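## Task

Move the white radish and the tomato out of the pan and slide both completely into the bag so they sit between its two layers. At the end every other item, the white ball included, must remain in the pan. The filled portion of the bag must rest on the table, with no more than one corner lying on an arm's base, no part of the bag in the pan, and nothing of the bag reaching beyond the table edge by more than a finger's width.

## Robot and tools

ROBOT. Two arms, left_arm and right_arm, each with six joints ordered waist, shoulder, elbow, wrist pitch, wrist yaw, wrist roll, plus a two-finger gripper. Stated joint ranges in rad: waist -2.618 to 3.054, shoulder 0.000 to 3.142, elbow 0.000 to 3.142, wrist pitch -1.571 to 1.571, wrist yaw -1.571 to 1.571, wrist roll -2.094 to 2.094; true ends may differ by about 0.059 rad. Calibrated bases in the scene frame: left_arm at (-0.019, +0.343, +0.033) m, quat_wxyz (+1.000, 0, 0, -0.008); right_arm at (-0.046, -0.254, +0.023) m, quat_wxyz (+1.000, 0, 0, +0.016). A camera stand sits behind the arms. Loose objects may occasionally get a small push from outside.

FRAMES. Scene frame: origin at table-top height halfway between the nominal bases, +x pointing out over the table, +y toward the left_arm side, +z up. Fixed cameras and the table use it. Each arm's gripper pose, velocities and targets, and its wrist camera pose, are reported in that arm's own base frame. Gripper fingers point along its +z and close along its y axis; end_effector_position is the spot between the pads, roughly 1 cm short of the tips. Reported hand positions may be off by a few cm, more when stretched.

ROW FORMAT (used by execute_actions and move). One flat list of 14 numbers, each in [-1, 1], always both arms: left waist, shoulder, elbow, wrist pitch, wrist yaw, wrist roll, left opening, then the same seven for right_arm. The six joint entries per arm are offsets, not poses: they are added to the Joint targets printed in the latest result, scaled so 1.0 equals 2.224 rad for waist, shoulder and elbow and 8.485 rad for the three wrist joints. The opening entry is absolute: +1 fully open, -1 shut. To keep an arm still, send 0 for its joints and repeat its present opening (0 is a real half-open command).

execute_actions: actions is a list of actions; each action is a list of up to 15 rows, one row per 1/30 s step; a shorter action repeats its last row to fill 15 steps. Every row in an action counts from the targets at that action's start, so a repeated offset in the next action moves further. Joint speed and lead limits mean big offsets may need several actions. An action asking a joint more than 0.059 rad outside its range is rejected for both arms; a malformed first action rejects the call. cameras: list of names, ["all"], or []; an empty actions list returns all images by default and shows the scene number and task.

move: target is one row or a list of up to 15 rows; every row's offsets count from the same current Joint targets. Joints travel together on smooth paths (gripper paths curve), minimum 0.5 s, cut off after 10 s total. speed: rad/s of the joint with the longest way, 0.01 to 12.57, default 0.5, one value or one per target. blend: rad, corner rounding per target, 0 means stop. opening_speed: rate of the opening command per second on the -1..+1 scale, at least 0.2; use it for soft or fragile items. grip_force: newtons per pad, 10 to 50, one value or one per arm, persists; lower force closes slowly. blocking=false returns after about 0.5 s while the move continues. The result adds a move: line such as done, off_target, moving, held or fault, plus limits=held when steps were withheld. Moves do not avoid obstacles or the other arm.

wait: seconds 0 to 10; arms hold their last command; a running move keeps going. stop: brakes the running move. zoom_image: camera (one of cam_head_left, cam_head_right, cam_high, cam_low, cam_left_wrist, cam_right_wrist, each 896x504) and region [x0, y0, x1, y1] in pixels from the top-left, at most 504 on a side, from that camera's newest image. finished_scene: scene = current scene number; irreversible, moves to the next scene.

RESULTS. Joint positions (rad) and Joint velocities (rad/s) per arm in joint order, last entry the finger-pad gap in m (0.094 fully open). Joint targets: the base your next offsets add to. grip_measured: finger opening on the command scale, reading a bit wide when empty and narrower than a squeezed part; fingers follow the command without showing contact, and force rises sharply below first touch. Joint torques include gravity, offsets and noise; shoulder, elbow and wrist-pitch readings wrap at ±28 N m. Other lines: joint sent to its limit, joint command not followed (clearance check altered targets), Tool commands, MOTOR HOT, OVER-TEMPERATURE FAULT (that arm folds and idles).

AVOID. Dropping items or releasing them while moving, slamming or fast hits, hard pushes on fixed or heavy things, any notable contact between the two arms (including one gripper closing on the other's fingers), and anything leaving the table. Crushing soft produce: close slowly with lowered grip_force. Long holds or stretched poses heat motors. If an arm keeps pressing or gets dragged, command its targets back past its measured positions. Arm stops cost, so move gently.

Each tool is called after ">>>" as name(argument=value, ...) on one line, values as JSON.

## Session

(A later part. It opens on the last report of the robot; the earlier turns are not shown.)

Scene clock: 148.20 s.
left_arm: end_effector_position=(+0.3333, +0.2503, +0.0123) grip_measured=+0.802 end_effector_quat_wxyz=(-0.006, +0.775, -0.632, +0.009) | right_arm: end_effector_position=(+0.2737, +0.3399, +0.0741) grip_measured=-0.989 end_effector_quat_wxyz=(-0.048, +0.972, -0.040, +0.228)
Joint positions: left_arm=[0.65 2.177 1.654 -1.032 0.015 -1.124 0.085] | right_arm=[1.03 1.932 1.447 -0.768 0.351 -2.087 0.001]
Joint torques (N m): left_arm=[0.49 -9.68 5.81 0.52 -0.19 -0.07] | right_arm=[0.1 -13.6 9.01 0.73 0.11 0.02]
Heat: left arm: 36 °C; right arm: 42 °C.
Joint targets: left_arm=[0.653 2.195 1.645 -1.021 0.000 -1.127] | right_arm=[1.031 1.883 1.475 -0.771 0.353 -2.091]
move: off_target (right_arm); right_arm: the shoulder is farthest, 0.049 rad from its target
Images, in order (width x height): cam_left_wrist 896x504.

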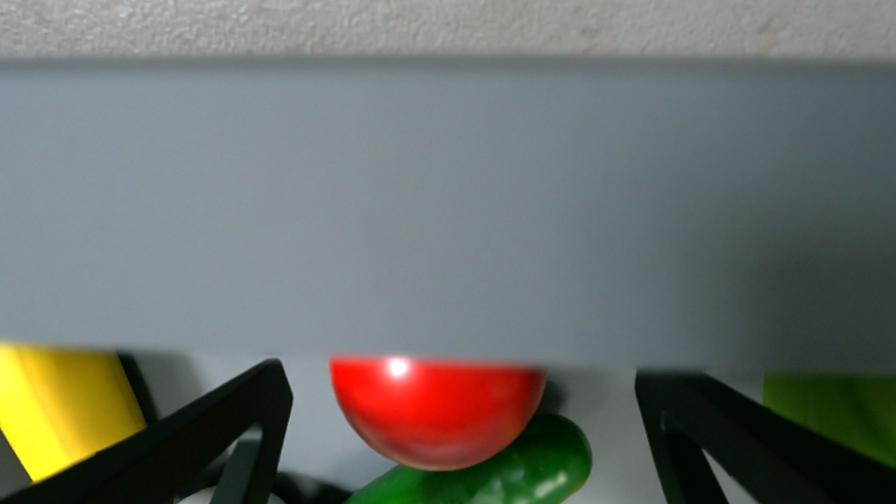

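>>> move(target=[0,0,0,0,0,0,-0.05,0,0,0,0,0,0,-1], grip_force=[25,50], opening_speed=0.4, cameras=["cam_left_wrist"])

Scene clock: 151.43 s.
left_arm: end_effector_position=(+0.3335, +0.2504, +0.0123) grip_measured=-0.039 end_effector_quat_wxyz=(-0.007, +0.775, -0.632, +0.009) | right_arm: end_effector_position=(+0.2737, +0.3399, +0.0741) grip_measured=-0.989 end_effector_quat_wxyz=(-0.048, +0.972, -0.040, +0.228)
Joint positions: left_arm=[0.65 2.177 1.654 -1.031 0.015 -1.124 0.045] | right_arm=[1.03 1.932 1.447 -0.768 0.351 -2.087 0.001]
Joint velocities: left_arm=[-0.002 -0.012 -0.012 0.11 -0.022 0.022 0.005] | right_arm=[within noise]
Joint torques (N m): left_arm=[0.47 -9.73 5.85 0.51 -0.19 -0.06] | right_arm=[0.08 -13.63 8.99 0.73 0.11 0.02]
Heat: left arm: 36 °C; right arm: 42 °C.
Joint targets: left_arm=[0.653 2.195 1.645 -1.021 0.000 -1.127] | right_arm=[1.031 1.883 1.475 -0.771 0.353 -2.091]
grip_force (N): 25, 50
move: off_target (right_arm); right_arm: the shoulder is farthest, 0.049 rad from its target
Images, in order (width x height): cam_left_wrist 896x504.

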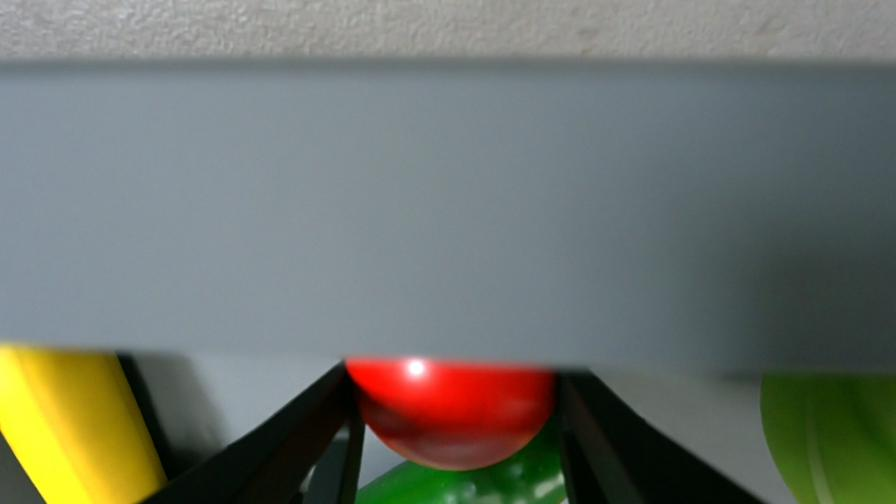

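>>> move(target=[[0,0,0,0,0,0,-0.14,0,0,0,0,0,0,-1],[0,-0.0972,0.1296,-0.0393,0,0,-0.14,0,0,0,0,0,0,-1]], opening_speed=0.3, speed=0.3, cameras=["all"])

Scene clock: 154.07 s.
left_arm: end_effector_position=(+0.3320, +0.2492, +0.1480) grip_measured=-0.050 end_effector_quat_wxyz=(-0.070, +0.773, -0.630, +0.024) | right_arm: end_effector_position=(+0.2737, +0.3399, +0.0741) grip_measured=-0.989 end_effector_quat_wxyz=(-0.048, +0.972, -0.040, +0.228)
Joint positions: left_arm=[0.65 1.999 1.917 -1.342 0.015 -1.124 0.045] | right_arm=[1.03 1.932 1.447 -0.768 0.351 -2.087 0.001]
Joint torques (N m): left_arm=[0.44 -11.69 8.72 0.54 -0.19 -0.06] | right_arm=[0.09 -13.61 8.99 0.73 0.11 0.02]
Heat: left arm: 36 °C; right arm: 43 °C.
Joint targets: left_arm=[0.653 1.979 1.933 -1.355 0.000 -1.127] | right_arm=[1.031 1.883 1.475 -0.771 0.353 -2.091]
grip_force (N): 25, 50
move: off_target (right_arm); right_arm: the shoulder is farthest, 0.049 rad from its target

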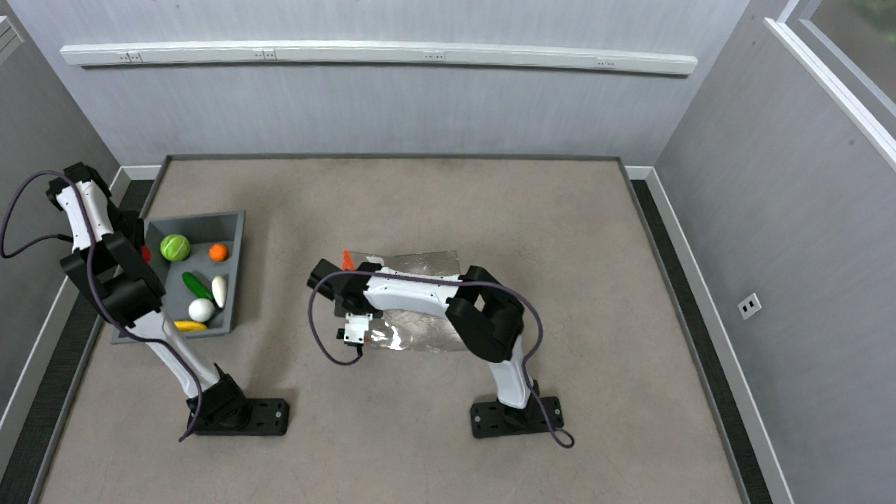

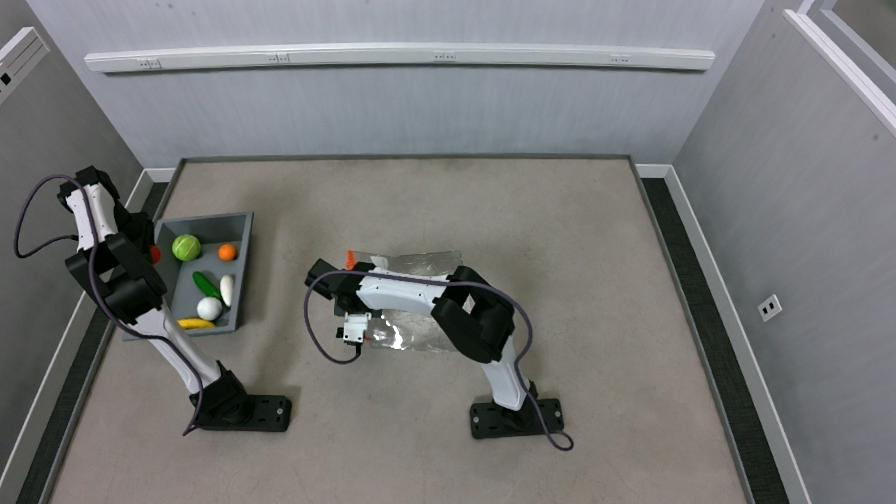

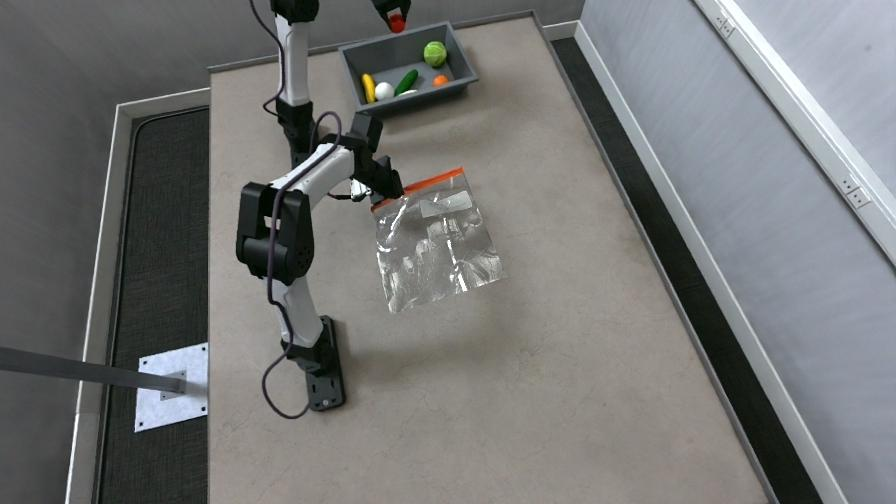

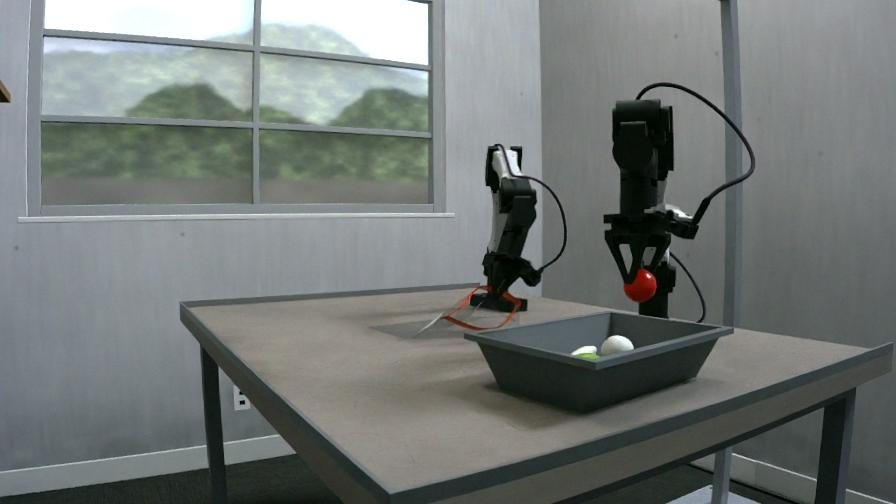

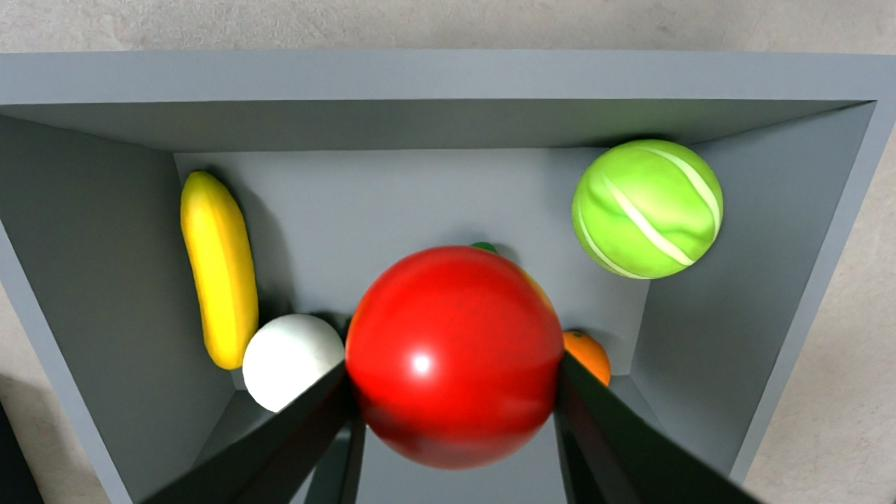

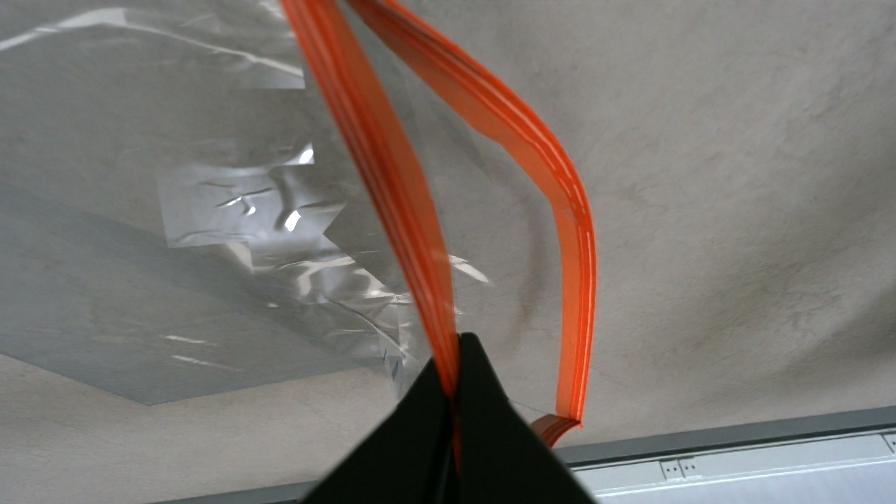

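>>> zoom_image(camera="cam_head_left", region=[290, 230, 490, 370])

>>> zoom_image(camera="cam_low", region=[380, 260, 580, 360])

>>> zoom_image(camera="cam_high", region=[340, 110, 540, 330])

Scaled by 2.520 from the camera's 896x504 image, which has a finer 1280x720 frame.

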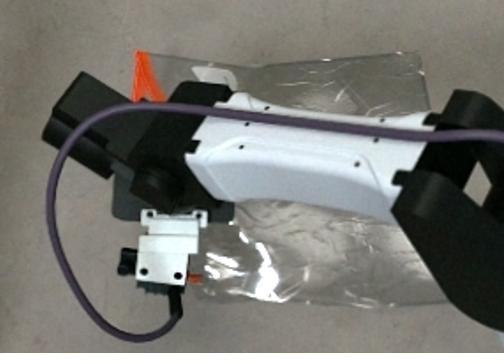

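Scaled by 2.520 from the camera's 896x504 image, which has a finer 1280x720 frame.

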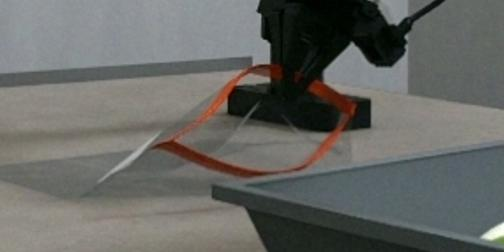

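Scaled by 2.291 from the camera's 896x504 image, which has a finer 1280x720 frame.

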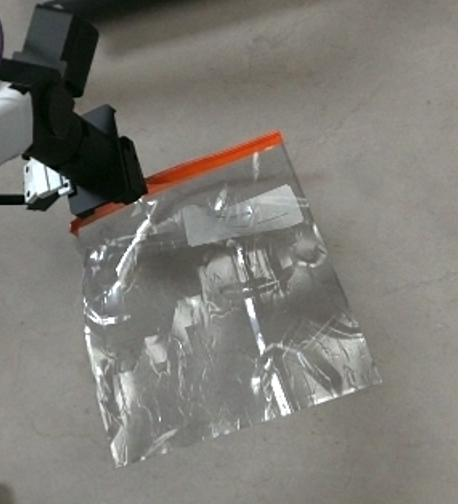

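>>> move(target=[[-0.1558,-0.0535,-0.1727,0.0243,0.0534,0.1552,-0.14,0,-0.01,0,0,0,0,-1],[-0.3115,-0.0541,-0.3454,0.0623,0.1069,0.3103,-0.14,0,-0.02,0,0,0,0,-1]], speed=0.9, blend=0.3, cameras=["all"])

Scene clock: 159.80 s.
left_arm: end_effector_position=(+0.3255, -0.1476, +0.0656) grip_measured=-0.050 end_effector_quat_wxyz=(+0.293, +0.628, +0.648, -0.316) | right_arm: end_effector_position=(+0.2743, +0.3409, +0.0919) grip_measured=-0.989 end_effector_quat_wxyz=(-0.066, +0.968, -0.043, +0.238)
Joint positions: left_arm=[-0.037 1.89 1.175 -0.836 0.891 1.493 0.045] | right_arm=[1.03 1.888 1.447 -0.769 0.351 -2.087 0.001]
Joint torques (N m): left_arm=[0.05 -10.84 5.29 0.47 0.65 0.07] | right_arm=[0.09 -13.45 9.11 0.8 0.11 0.03]
Heat: left arm: 37 °C; right arm: 44 °C.
Joint targets: left_arm=[-0.039 1.858 1.165 -0.826 0.907 1.506] | right_arm=[1.031 1.838 1.475 -0.771 0.353 -2.091]
grip_force (N): 25, 50
move: off_target (right_arm); right_arm: the shoulder is farthest, 0.050 rad from its target

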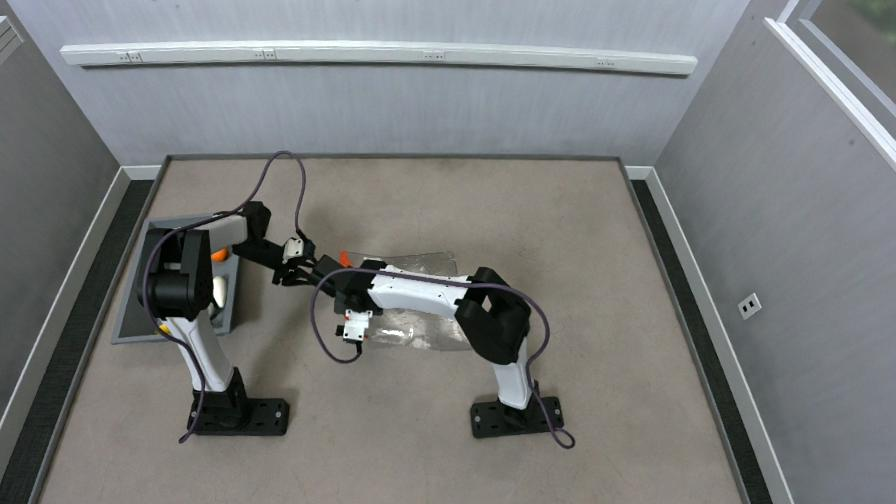

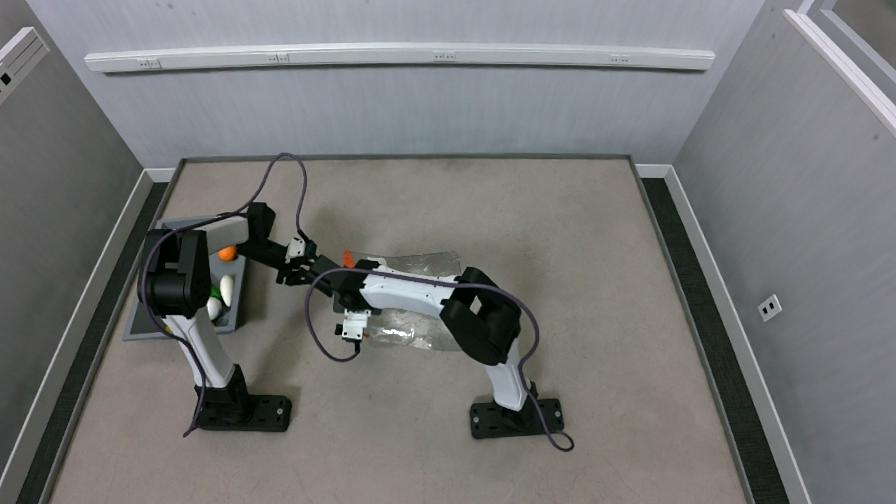

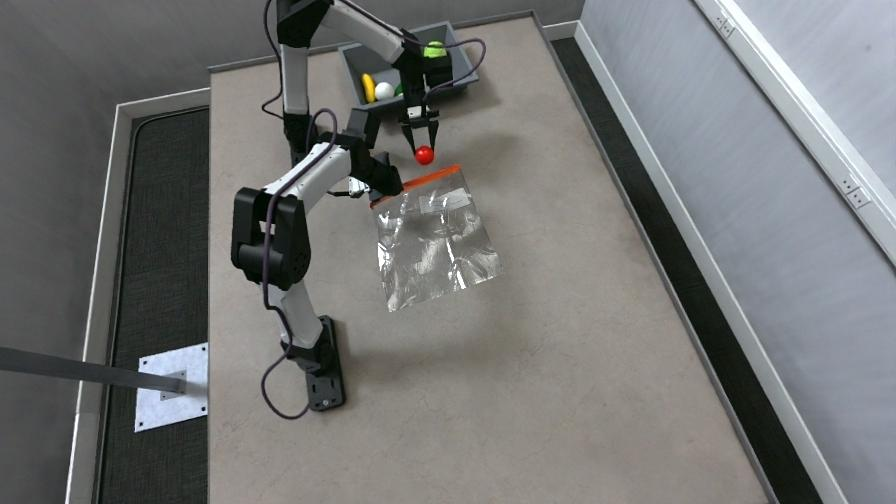

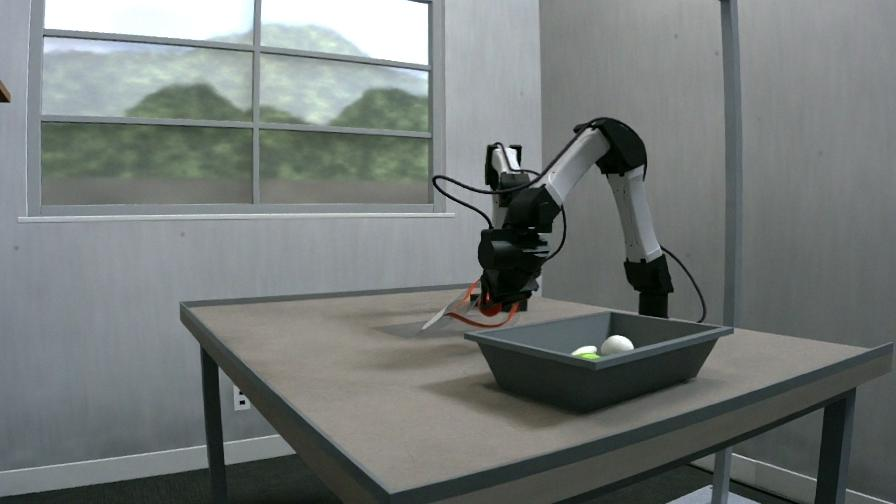

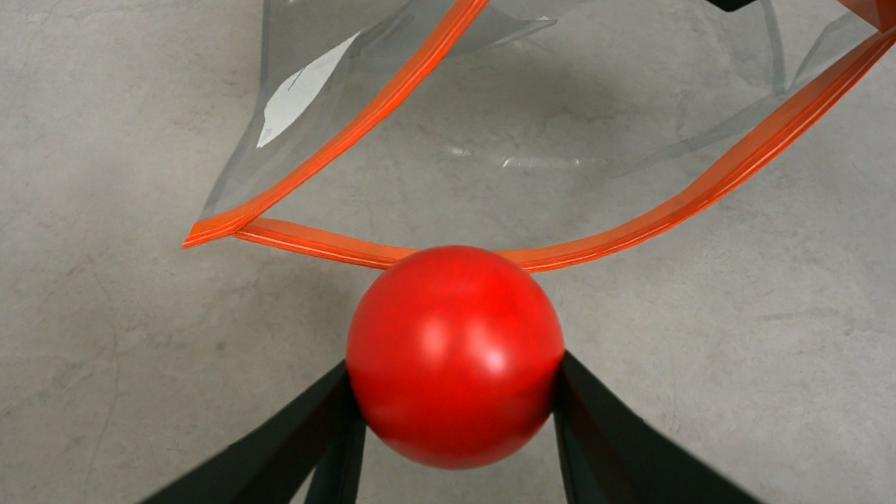

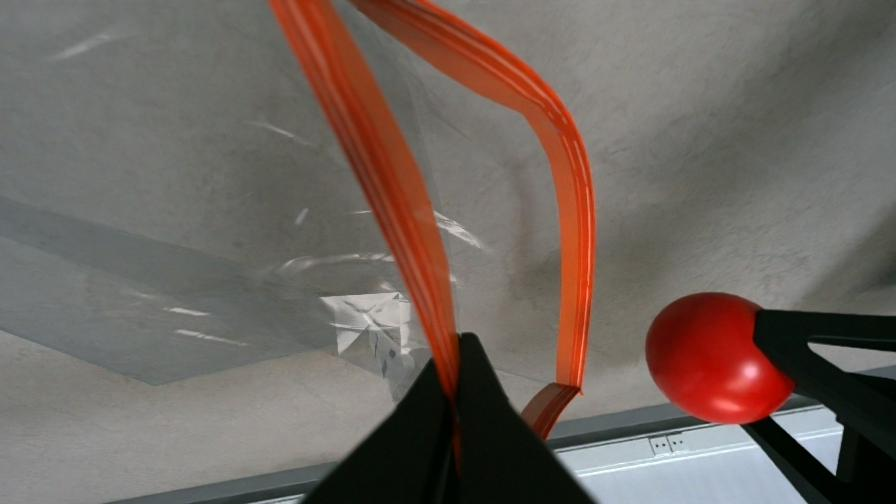

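>>> move(target=[-0.0745,0.0468,-0.0987,0.075,0.0161,-0.0414,-0.14,0,-0.012,0,0,0,0,-1], speed=0.4, cameras=["all"])

Scene clock: 163.23 s.
left_arm: end_effector_position=(+0.3253, -0.2182, +0.0353) grip_measured=-0.050 end_effector_quat_wxyz=(+0.371, +0.613, +0.604, -0.351) | right_arm: end_effector_position=(+0.2745, +0.3412, +0.1033) grip_measured=-0.989 end_effector_quat_wxyz=(-0.078, +0.966, -0.046, +0.244)
Joint positions: left_arm=[-0.2 1.945 0.955 -0.199 1.028 1.167 0.045] | right_arm=[1.03 1.861 1.447 -0.769 0.351 -2.087 0.001]
Joint torques (N m): left_arm=[-0.16 -7.1 4.86 1.14 0.69 -0.12] | right_arm=[0.05 -13.26 9.18 0.85 0.11 0.02]
Heat: left arm: 37 °C; right arm: 46 °C.
Joint targets: left_arm=[-0.205 1.962 0.946 -0.190 1.044 1.155] | right_arm=[1.031 1.812 1.475 -0.771 0.353 -2.091]
grip_force (N): 25, 50
move: off_target (right_arm); right_arm: the shoulder is farthest, 0.049 rad from its target

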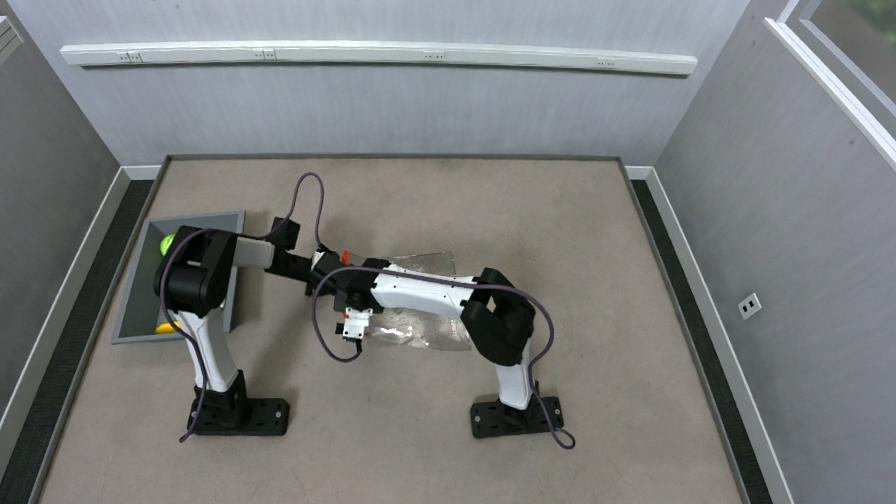

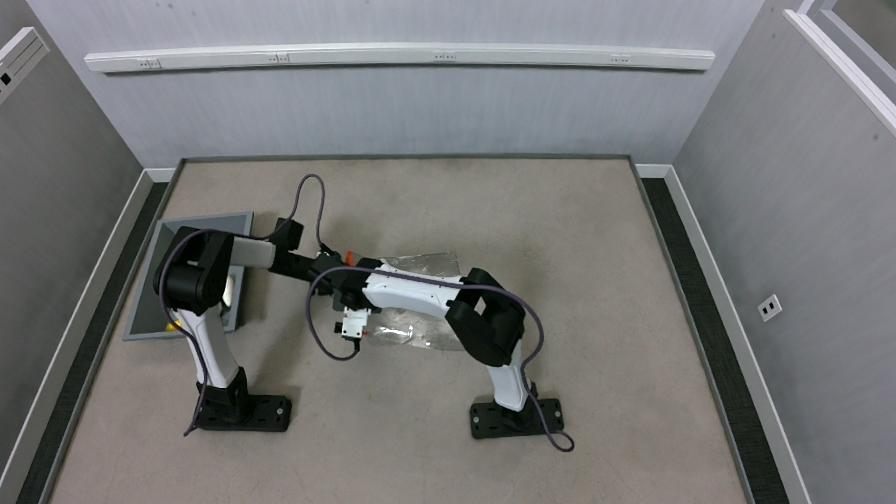

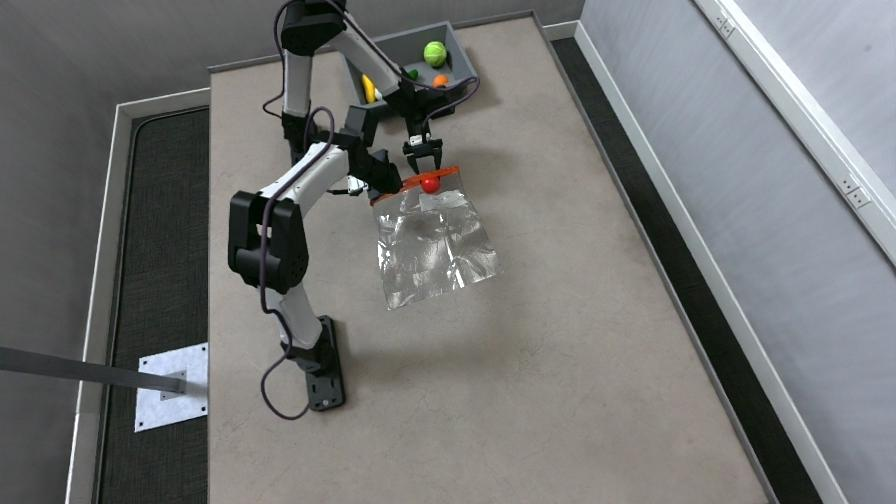

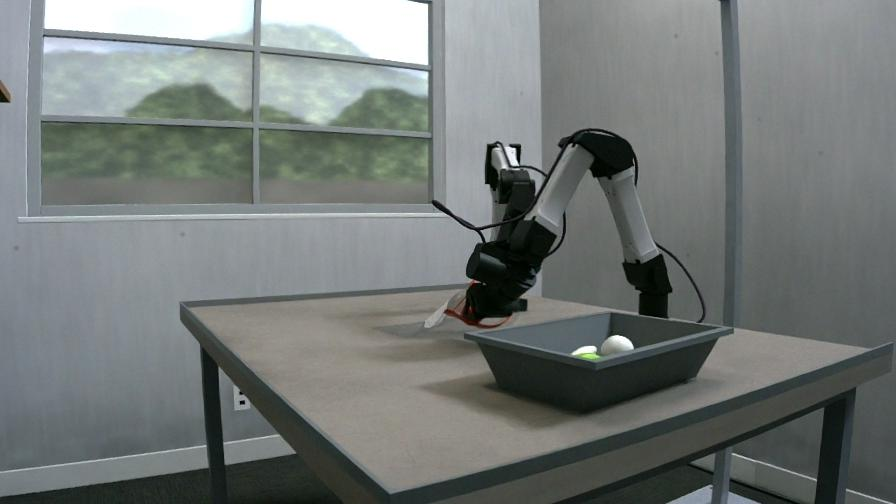

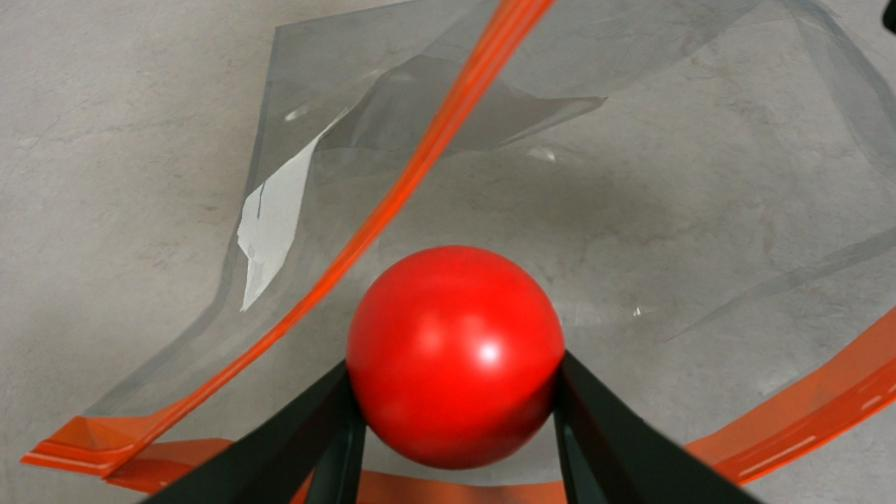

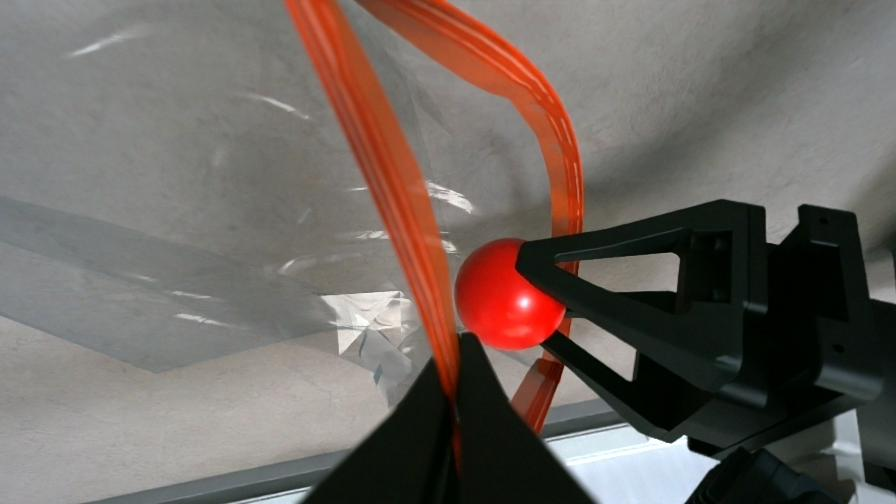

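>>> move(target=[-0.1362,0.0594,0.0142,0.0562,-0.0191,-0.0535,-0.14,0,0,0,0,0,0,-1], speed=0.3, cameras=["all"])

Scene clock: 166.00 s.
left_arm: end_effector_position=(+0.3132, -0.3271, +0.0166) grip_measured=-0.050 end_effector_quat_wxyz=(+0.366, +0.608, +0.601, -0.369) | right_arm: end_effector_position=(+0.2734, +0.3394, +0.1025) grip_measured=-0.989 end_effector_quat_wxyz=(-0.074, +0.967, -0.045, +0.242)
Joint positions: left_arm=[-0.502 2.073 0.96 0.281 0.898 0.712 0.045] | right_arm=[1.03 1.861 1.447 -0.778 0.351 -2.087 0.001]
Joint torques (N m): left_arm=[-0.24 -7.82 7.41 1.72 0.22 -0.14] | right_arm=[0.12 -13.23 9.16 0.94 0.11 0.02]
Heat: left arm: 37 °C; right arm: 47 °C.
Joint targets: left_arm=[-0.508 2.094 0.977 0.287 0.881 0.701] | right_arm=[1.031 1.812 1.475 -0.771 0.353 -2.091]
grip_force (N): 25, 50
move: off_target (right_arm); right_arm: the shoulder is farthest, 0.049 rad from its target

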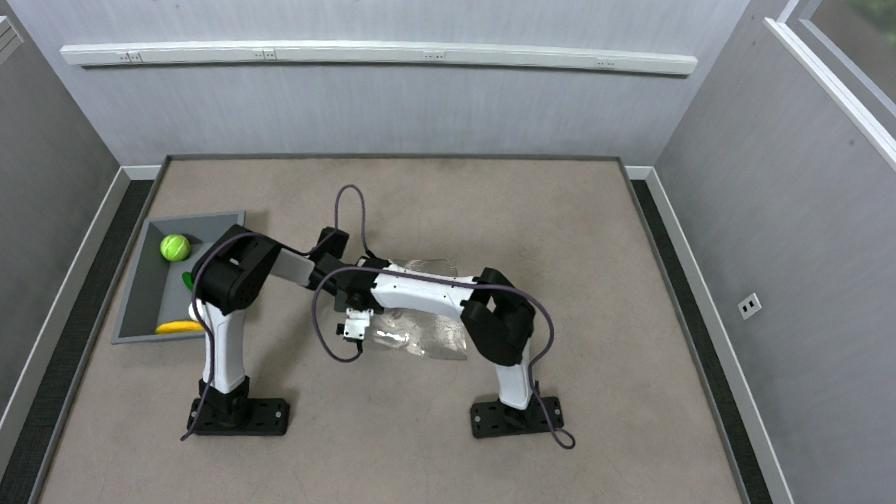

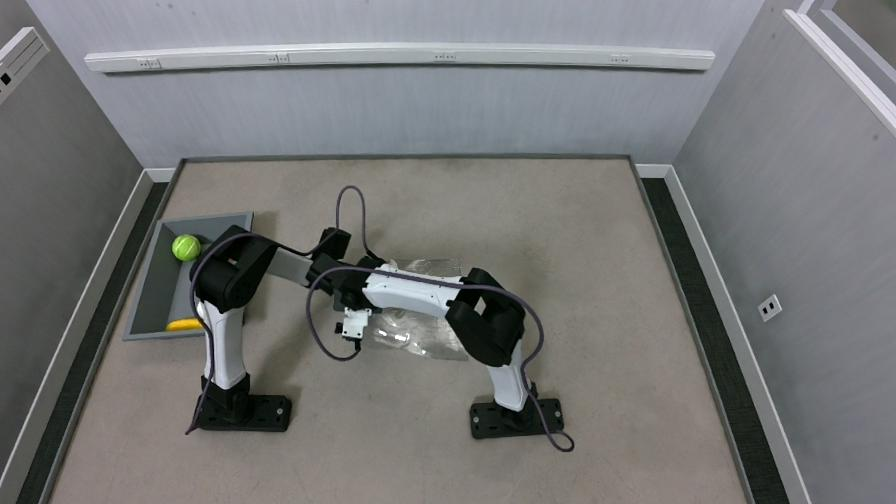

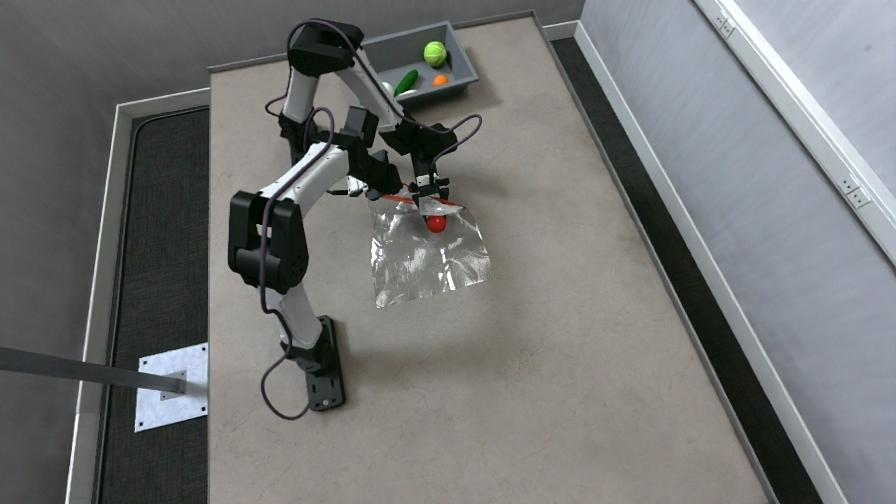

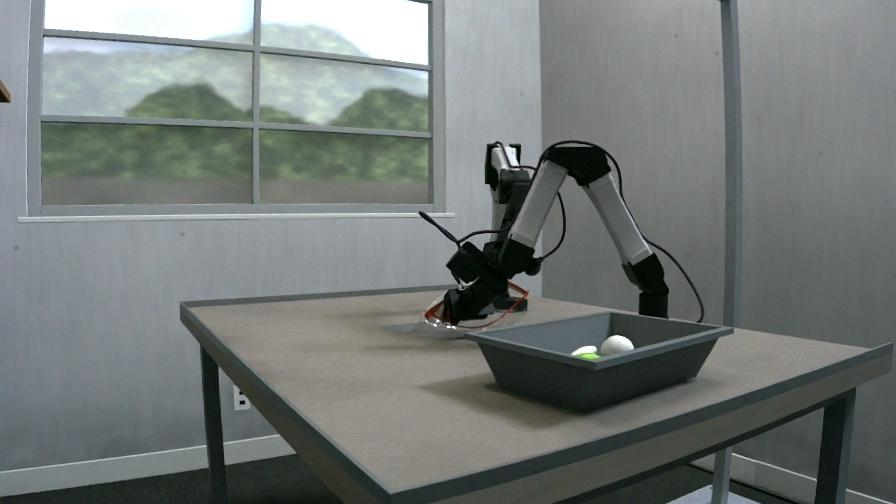

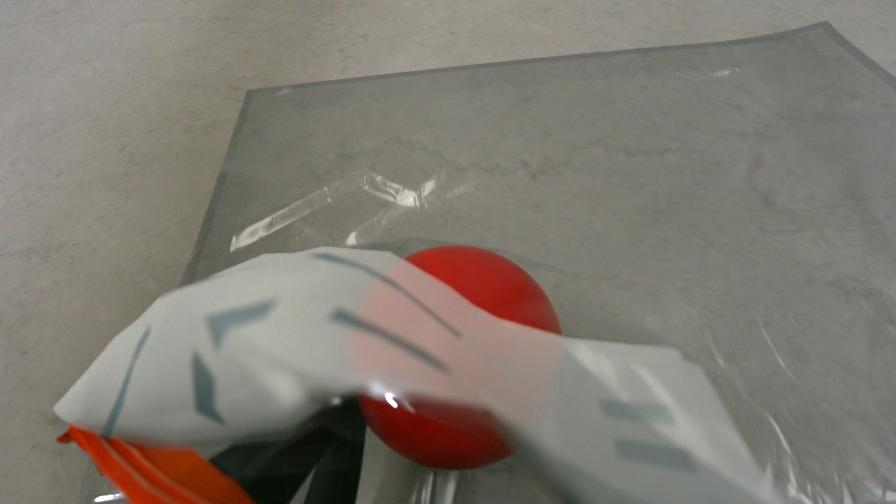

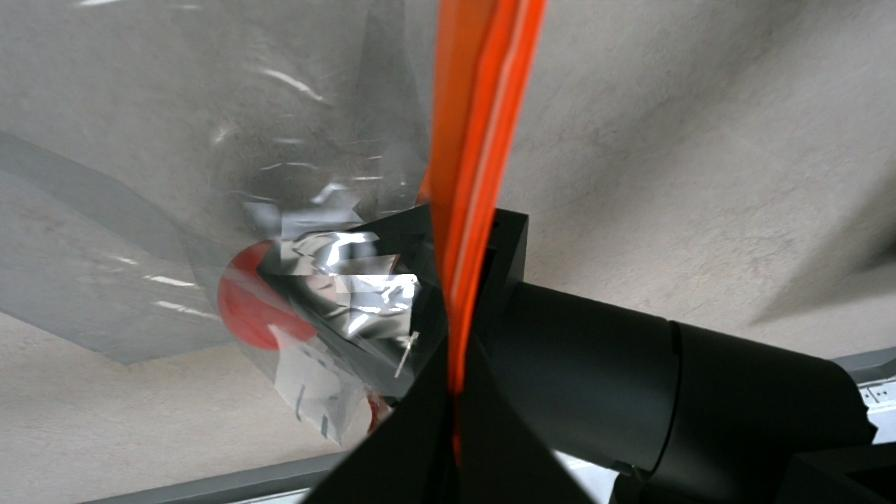

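>>> move(target=[0,0.017,-0.0025,0.0051,0,0,-0.14,0,0,0,0,0,0,-1], speed=0.15, cameras=["cam_left_wrist"])

>>> move(target=[0,0,0,0,0,0,0.5,0,0,0,0,0,0,-1], opening_speed=0.5, cameras=["cam_left_wrist","cam_right_wrist","cam_low"])

Scene clock: 167.60 s.
left_arm: end_effector_position=(+0.3148, -0.3280, +0.0058) grip_measured=-0.050 end_effector_quat_wxyz=(+0.367, +0.608, +0.600, -0.368) | right_arm: end_effector_position=(+0.2734, +0.3394, +0.1025) grip_measured=-0.989 end_effector_quat_wxyz=(-0.074, +0.967, -0.045, +0.242)
Joint positions: left_arm=[-0.502 2.112 0.96 0.323 0.898 0.71 0.045] | right_arm=[1.03 1.861 1.447 -0.778 0.351 -2.087 0.001]
Joint torques (N m): left_arm=[-0.27 -8.02 6.64 1.76 0.24 -0.14] | right_arm=[0.08 -13.22 9.17 0.93 0.11 0.02]
Heat: left arm: 37 °C; right arm: 48 °C.
Joint targets: left_arm=[-0.508 2.132 0.972 0.330 0.882 0.700] | right_arm=[1.031 1.812 1.475 -0.771 0.353 -2.091]
grip_force (N): 25, 50
move: off_target (right_arm); right_arm: the shoulder is farthest, 0.049 rad from its target
Images, in order (width x height): cam_left_wrist 896x504.

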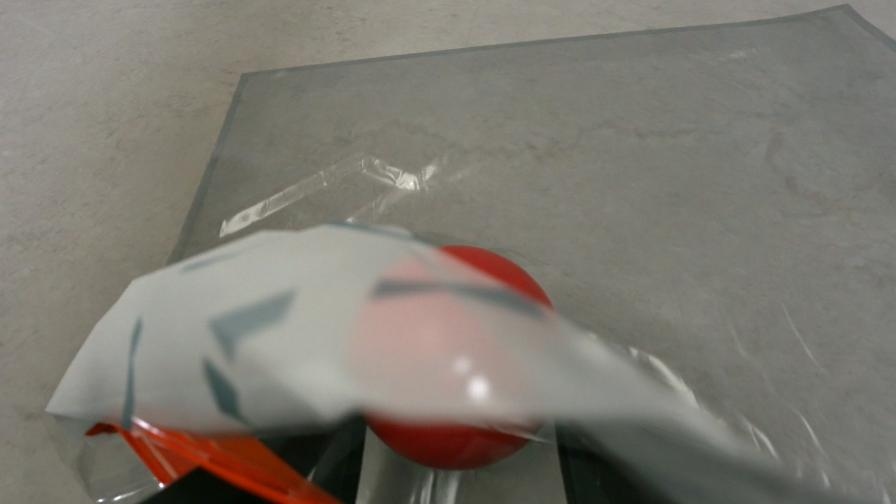

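Scene clock: 169.10 s.
left_arm: end_effector_position=(+0.3151, -0.3281, +0.0060) grip_measured=+0.498 end_effector_quat_wxyz=(+0.368, +0.608, +0.600, -0.368) | right_arm: end_effector_position=(+0.2734, +0.3394, +0.1025) grip_measured=-0.989 end_effector_quat_wxyz=(-0.074, +0.967, -0.045, +0.242)
Joint positions: left_arm=[-0.502 2.112 0.96 0.325 0.898 0.71 0.07] | right_arm=[1.03 1.861 1.447 -0.778 0.351 -2.087 0.001]
Joint torques (N m): left_arm=[-0.25 -8.03 6.68 1.72 0.23 -0.14] | right_arm=[0.08 -13.2 9.17 0.94 0.1 0.02]
Heat: left arm: 37 °C; right arm: 48 °C.
Joint targets: left_arm=[-0.508 2.132 0.972 0.331 0.882 0.700] | right_arm=[1.031 1.812 1.475 -0.771 0.353 -2.091]
grip_force (N): 25, 50
move: off_target (right_arm); right_arm: the shoulder is farthest, 0.049 rad from its target
Images, in order (width x height): cam_low 896x504, cam_left_wrist 896x504, cam_right_wrist 896x504.

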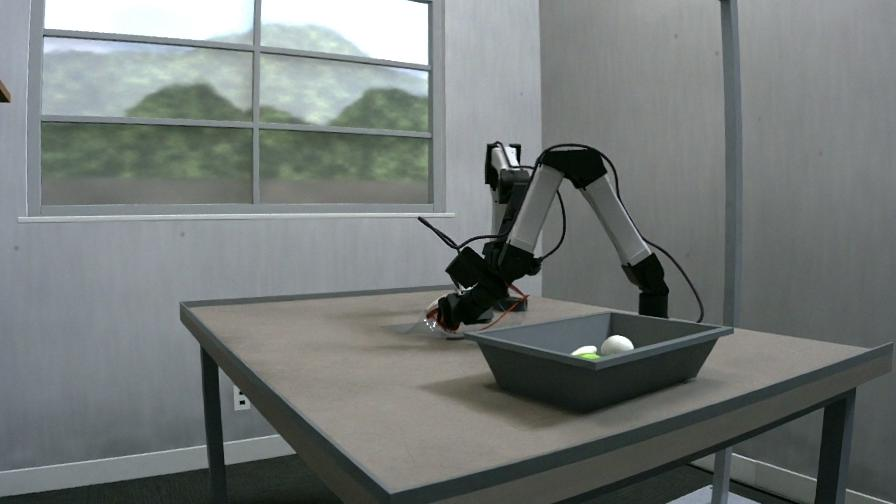

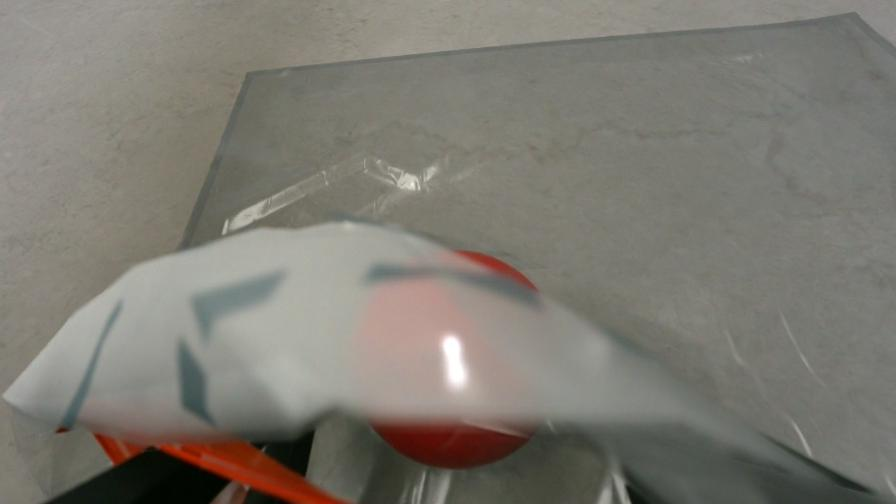

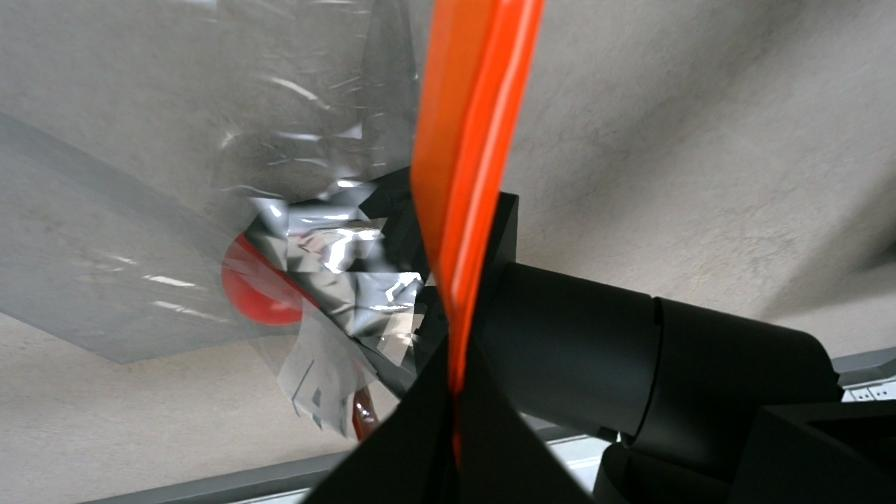

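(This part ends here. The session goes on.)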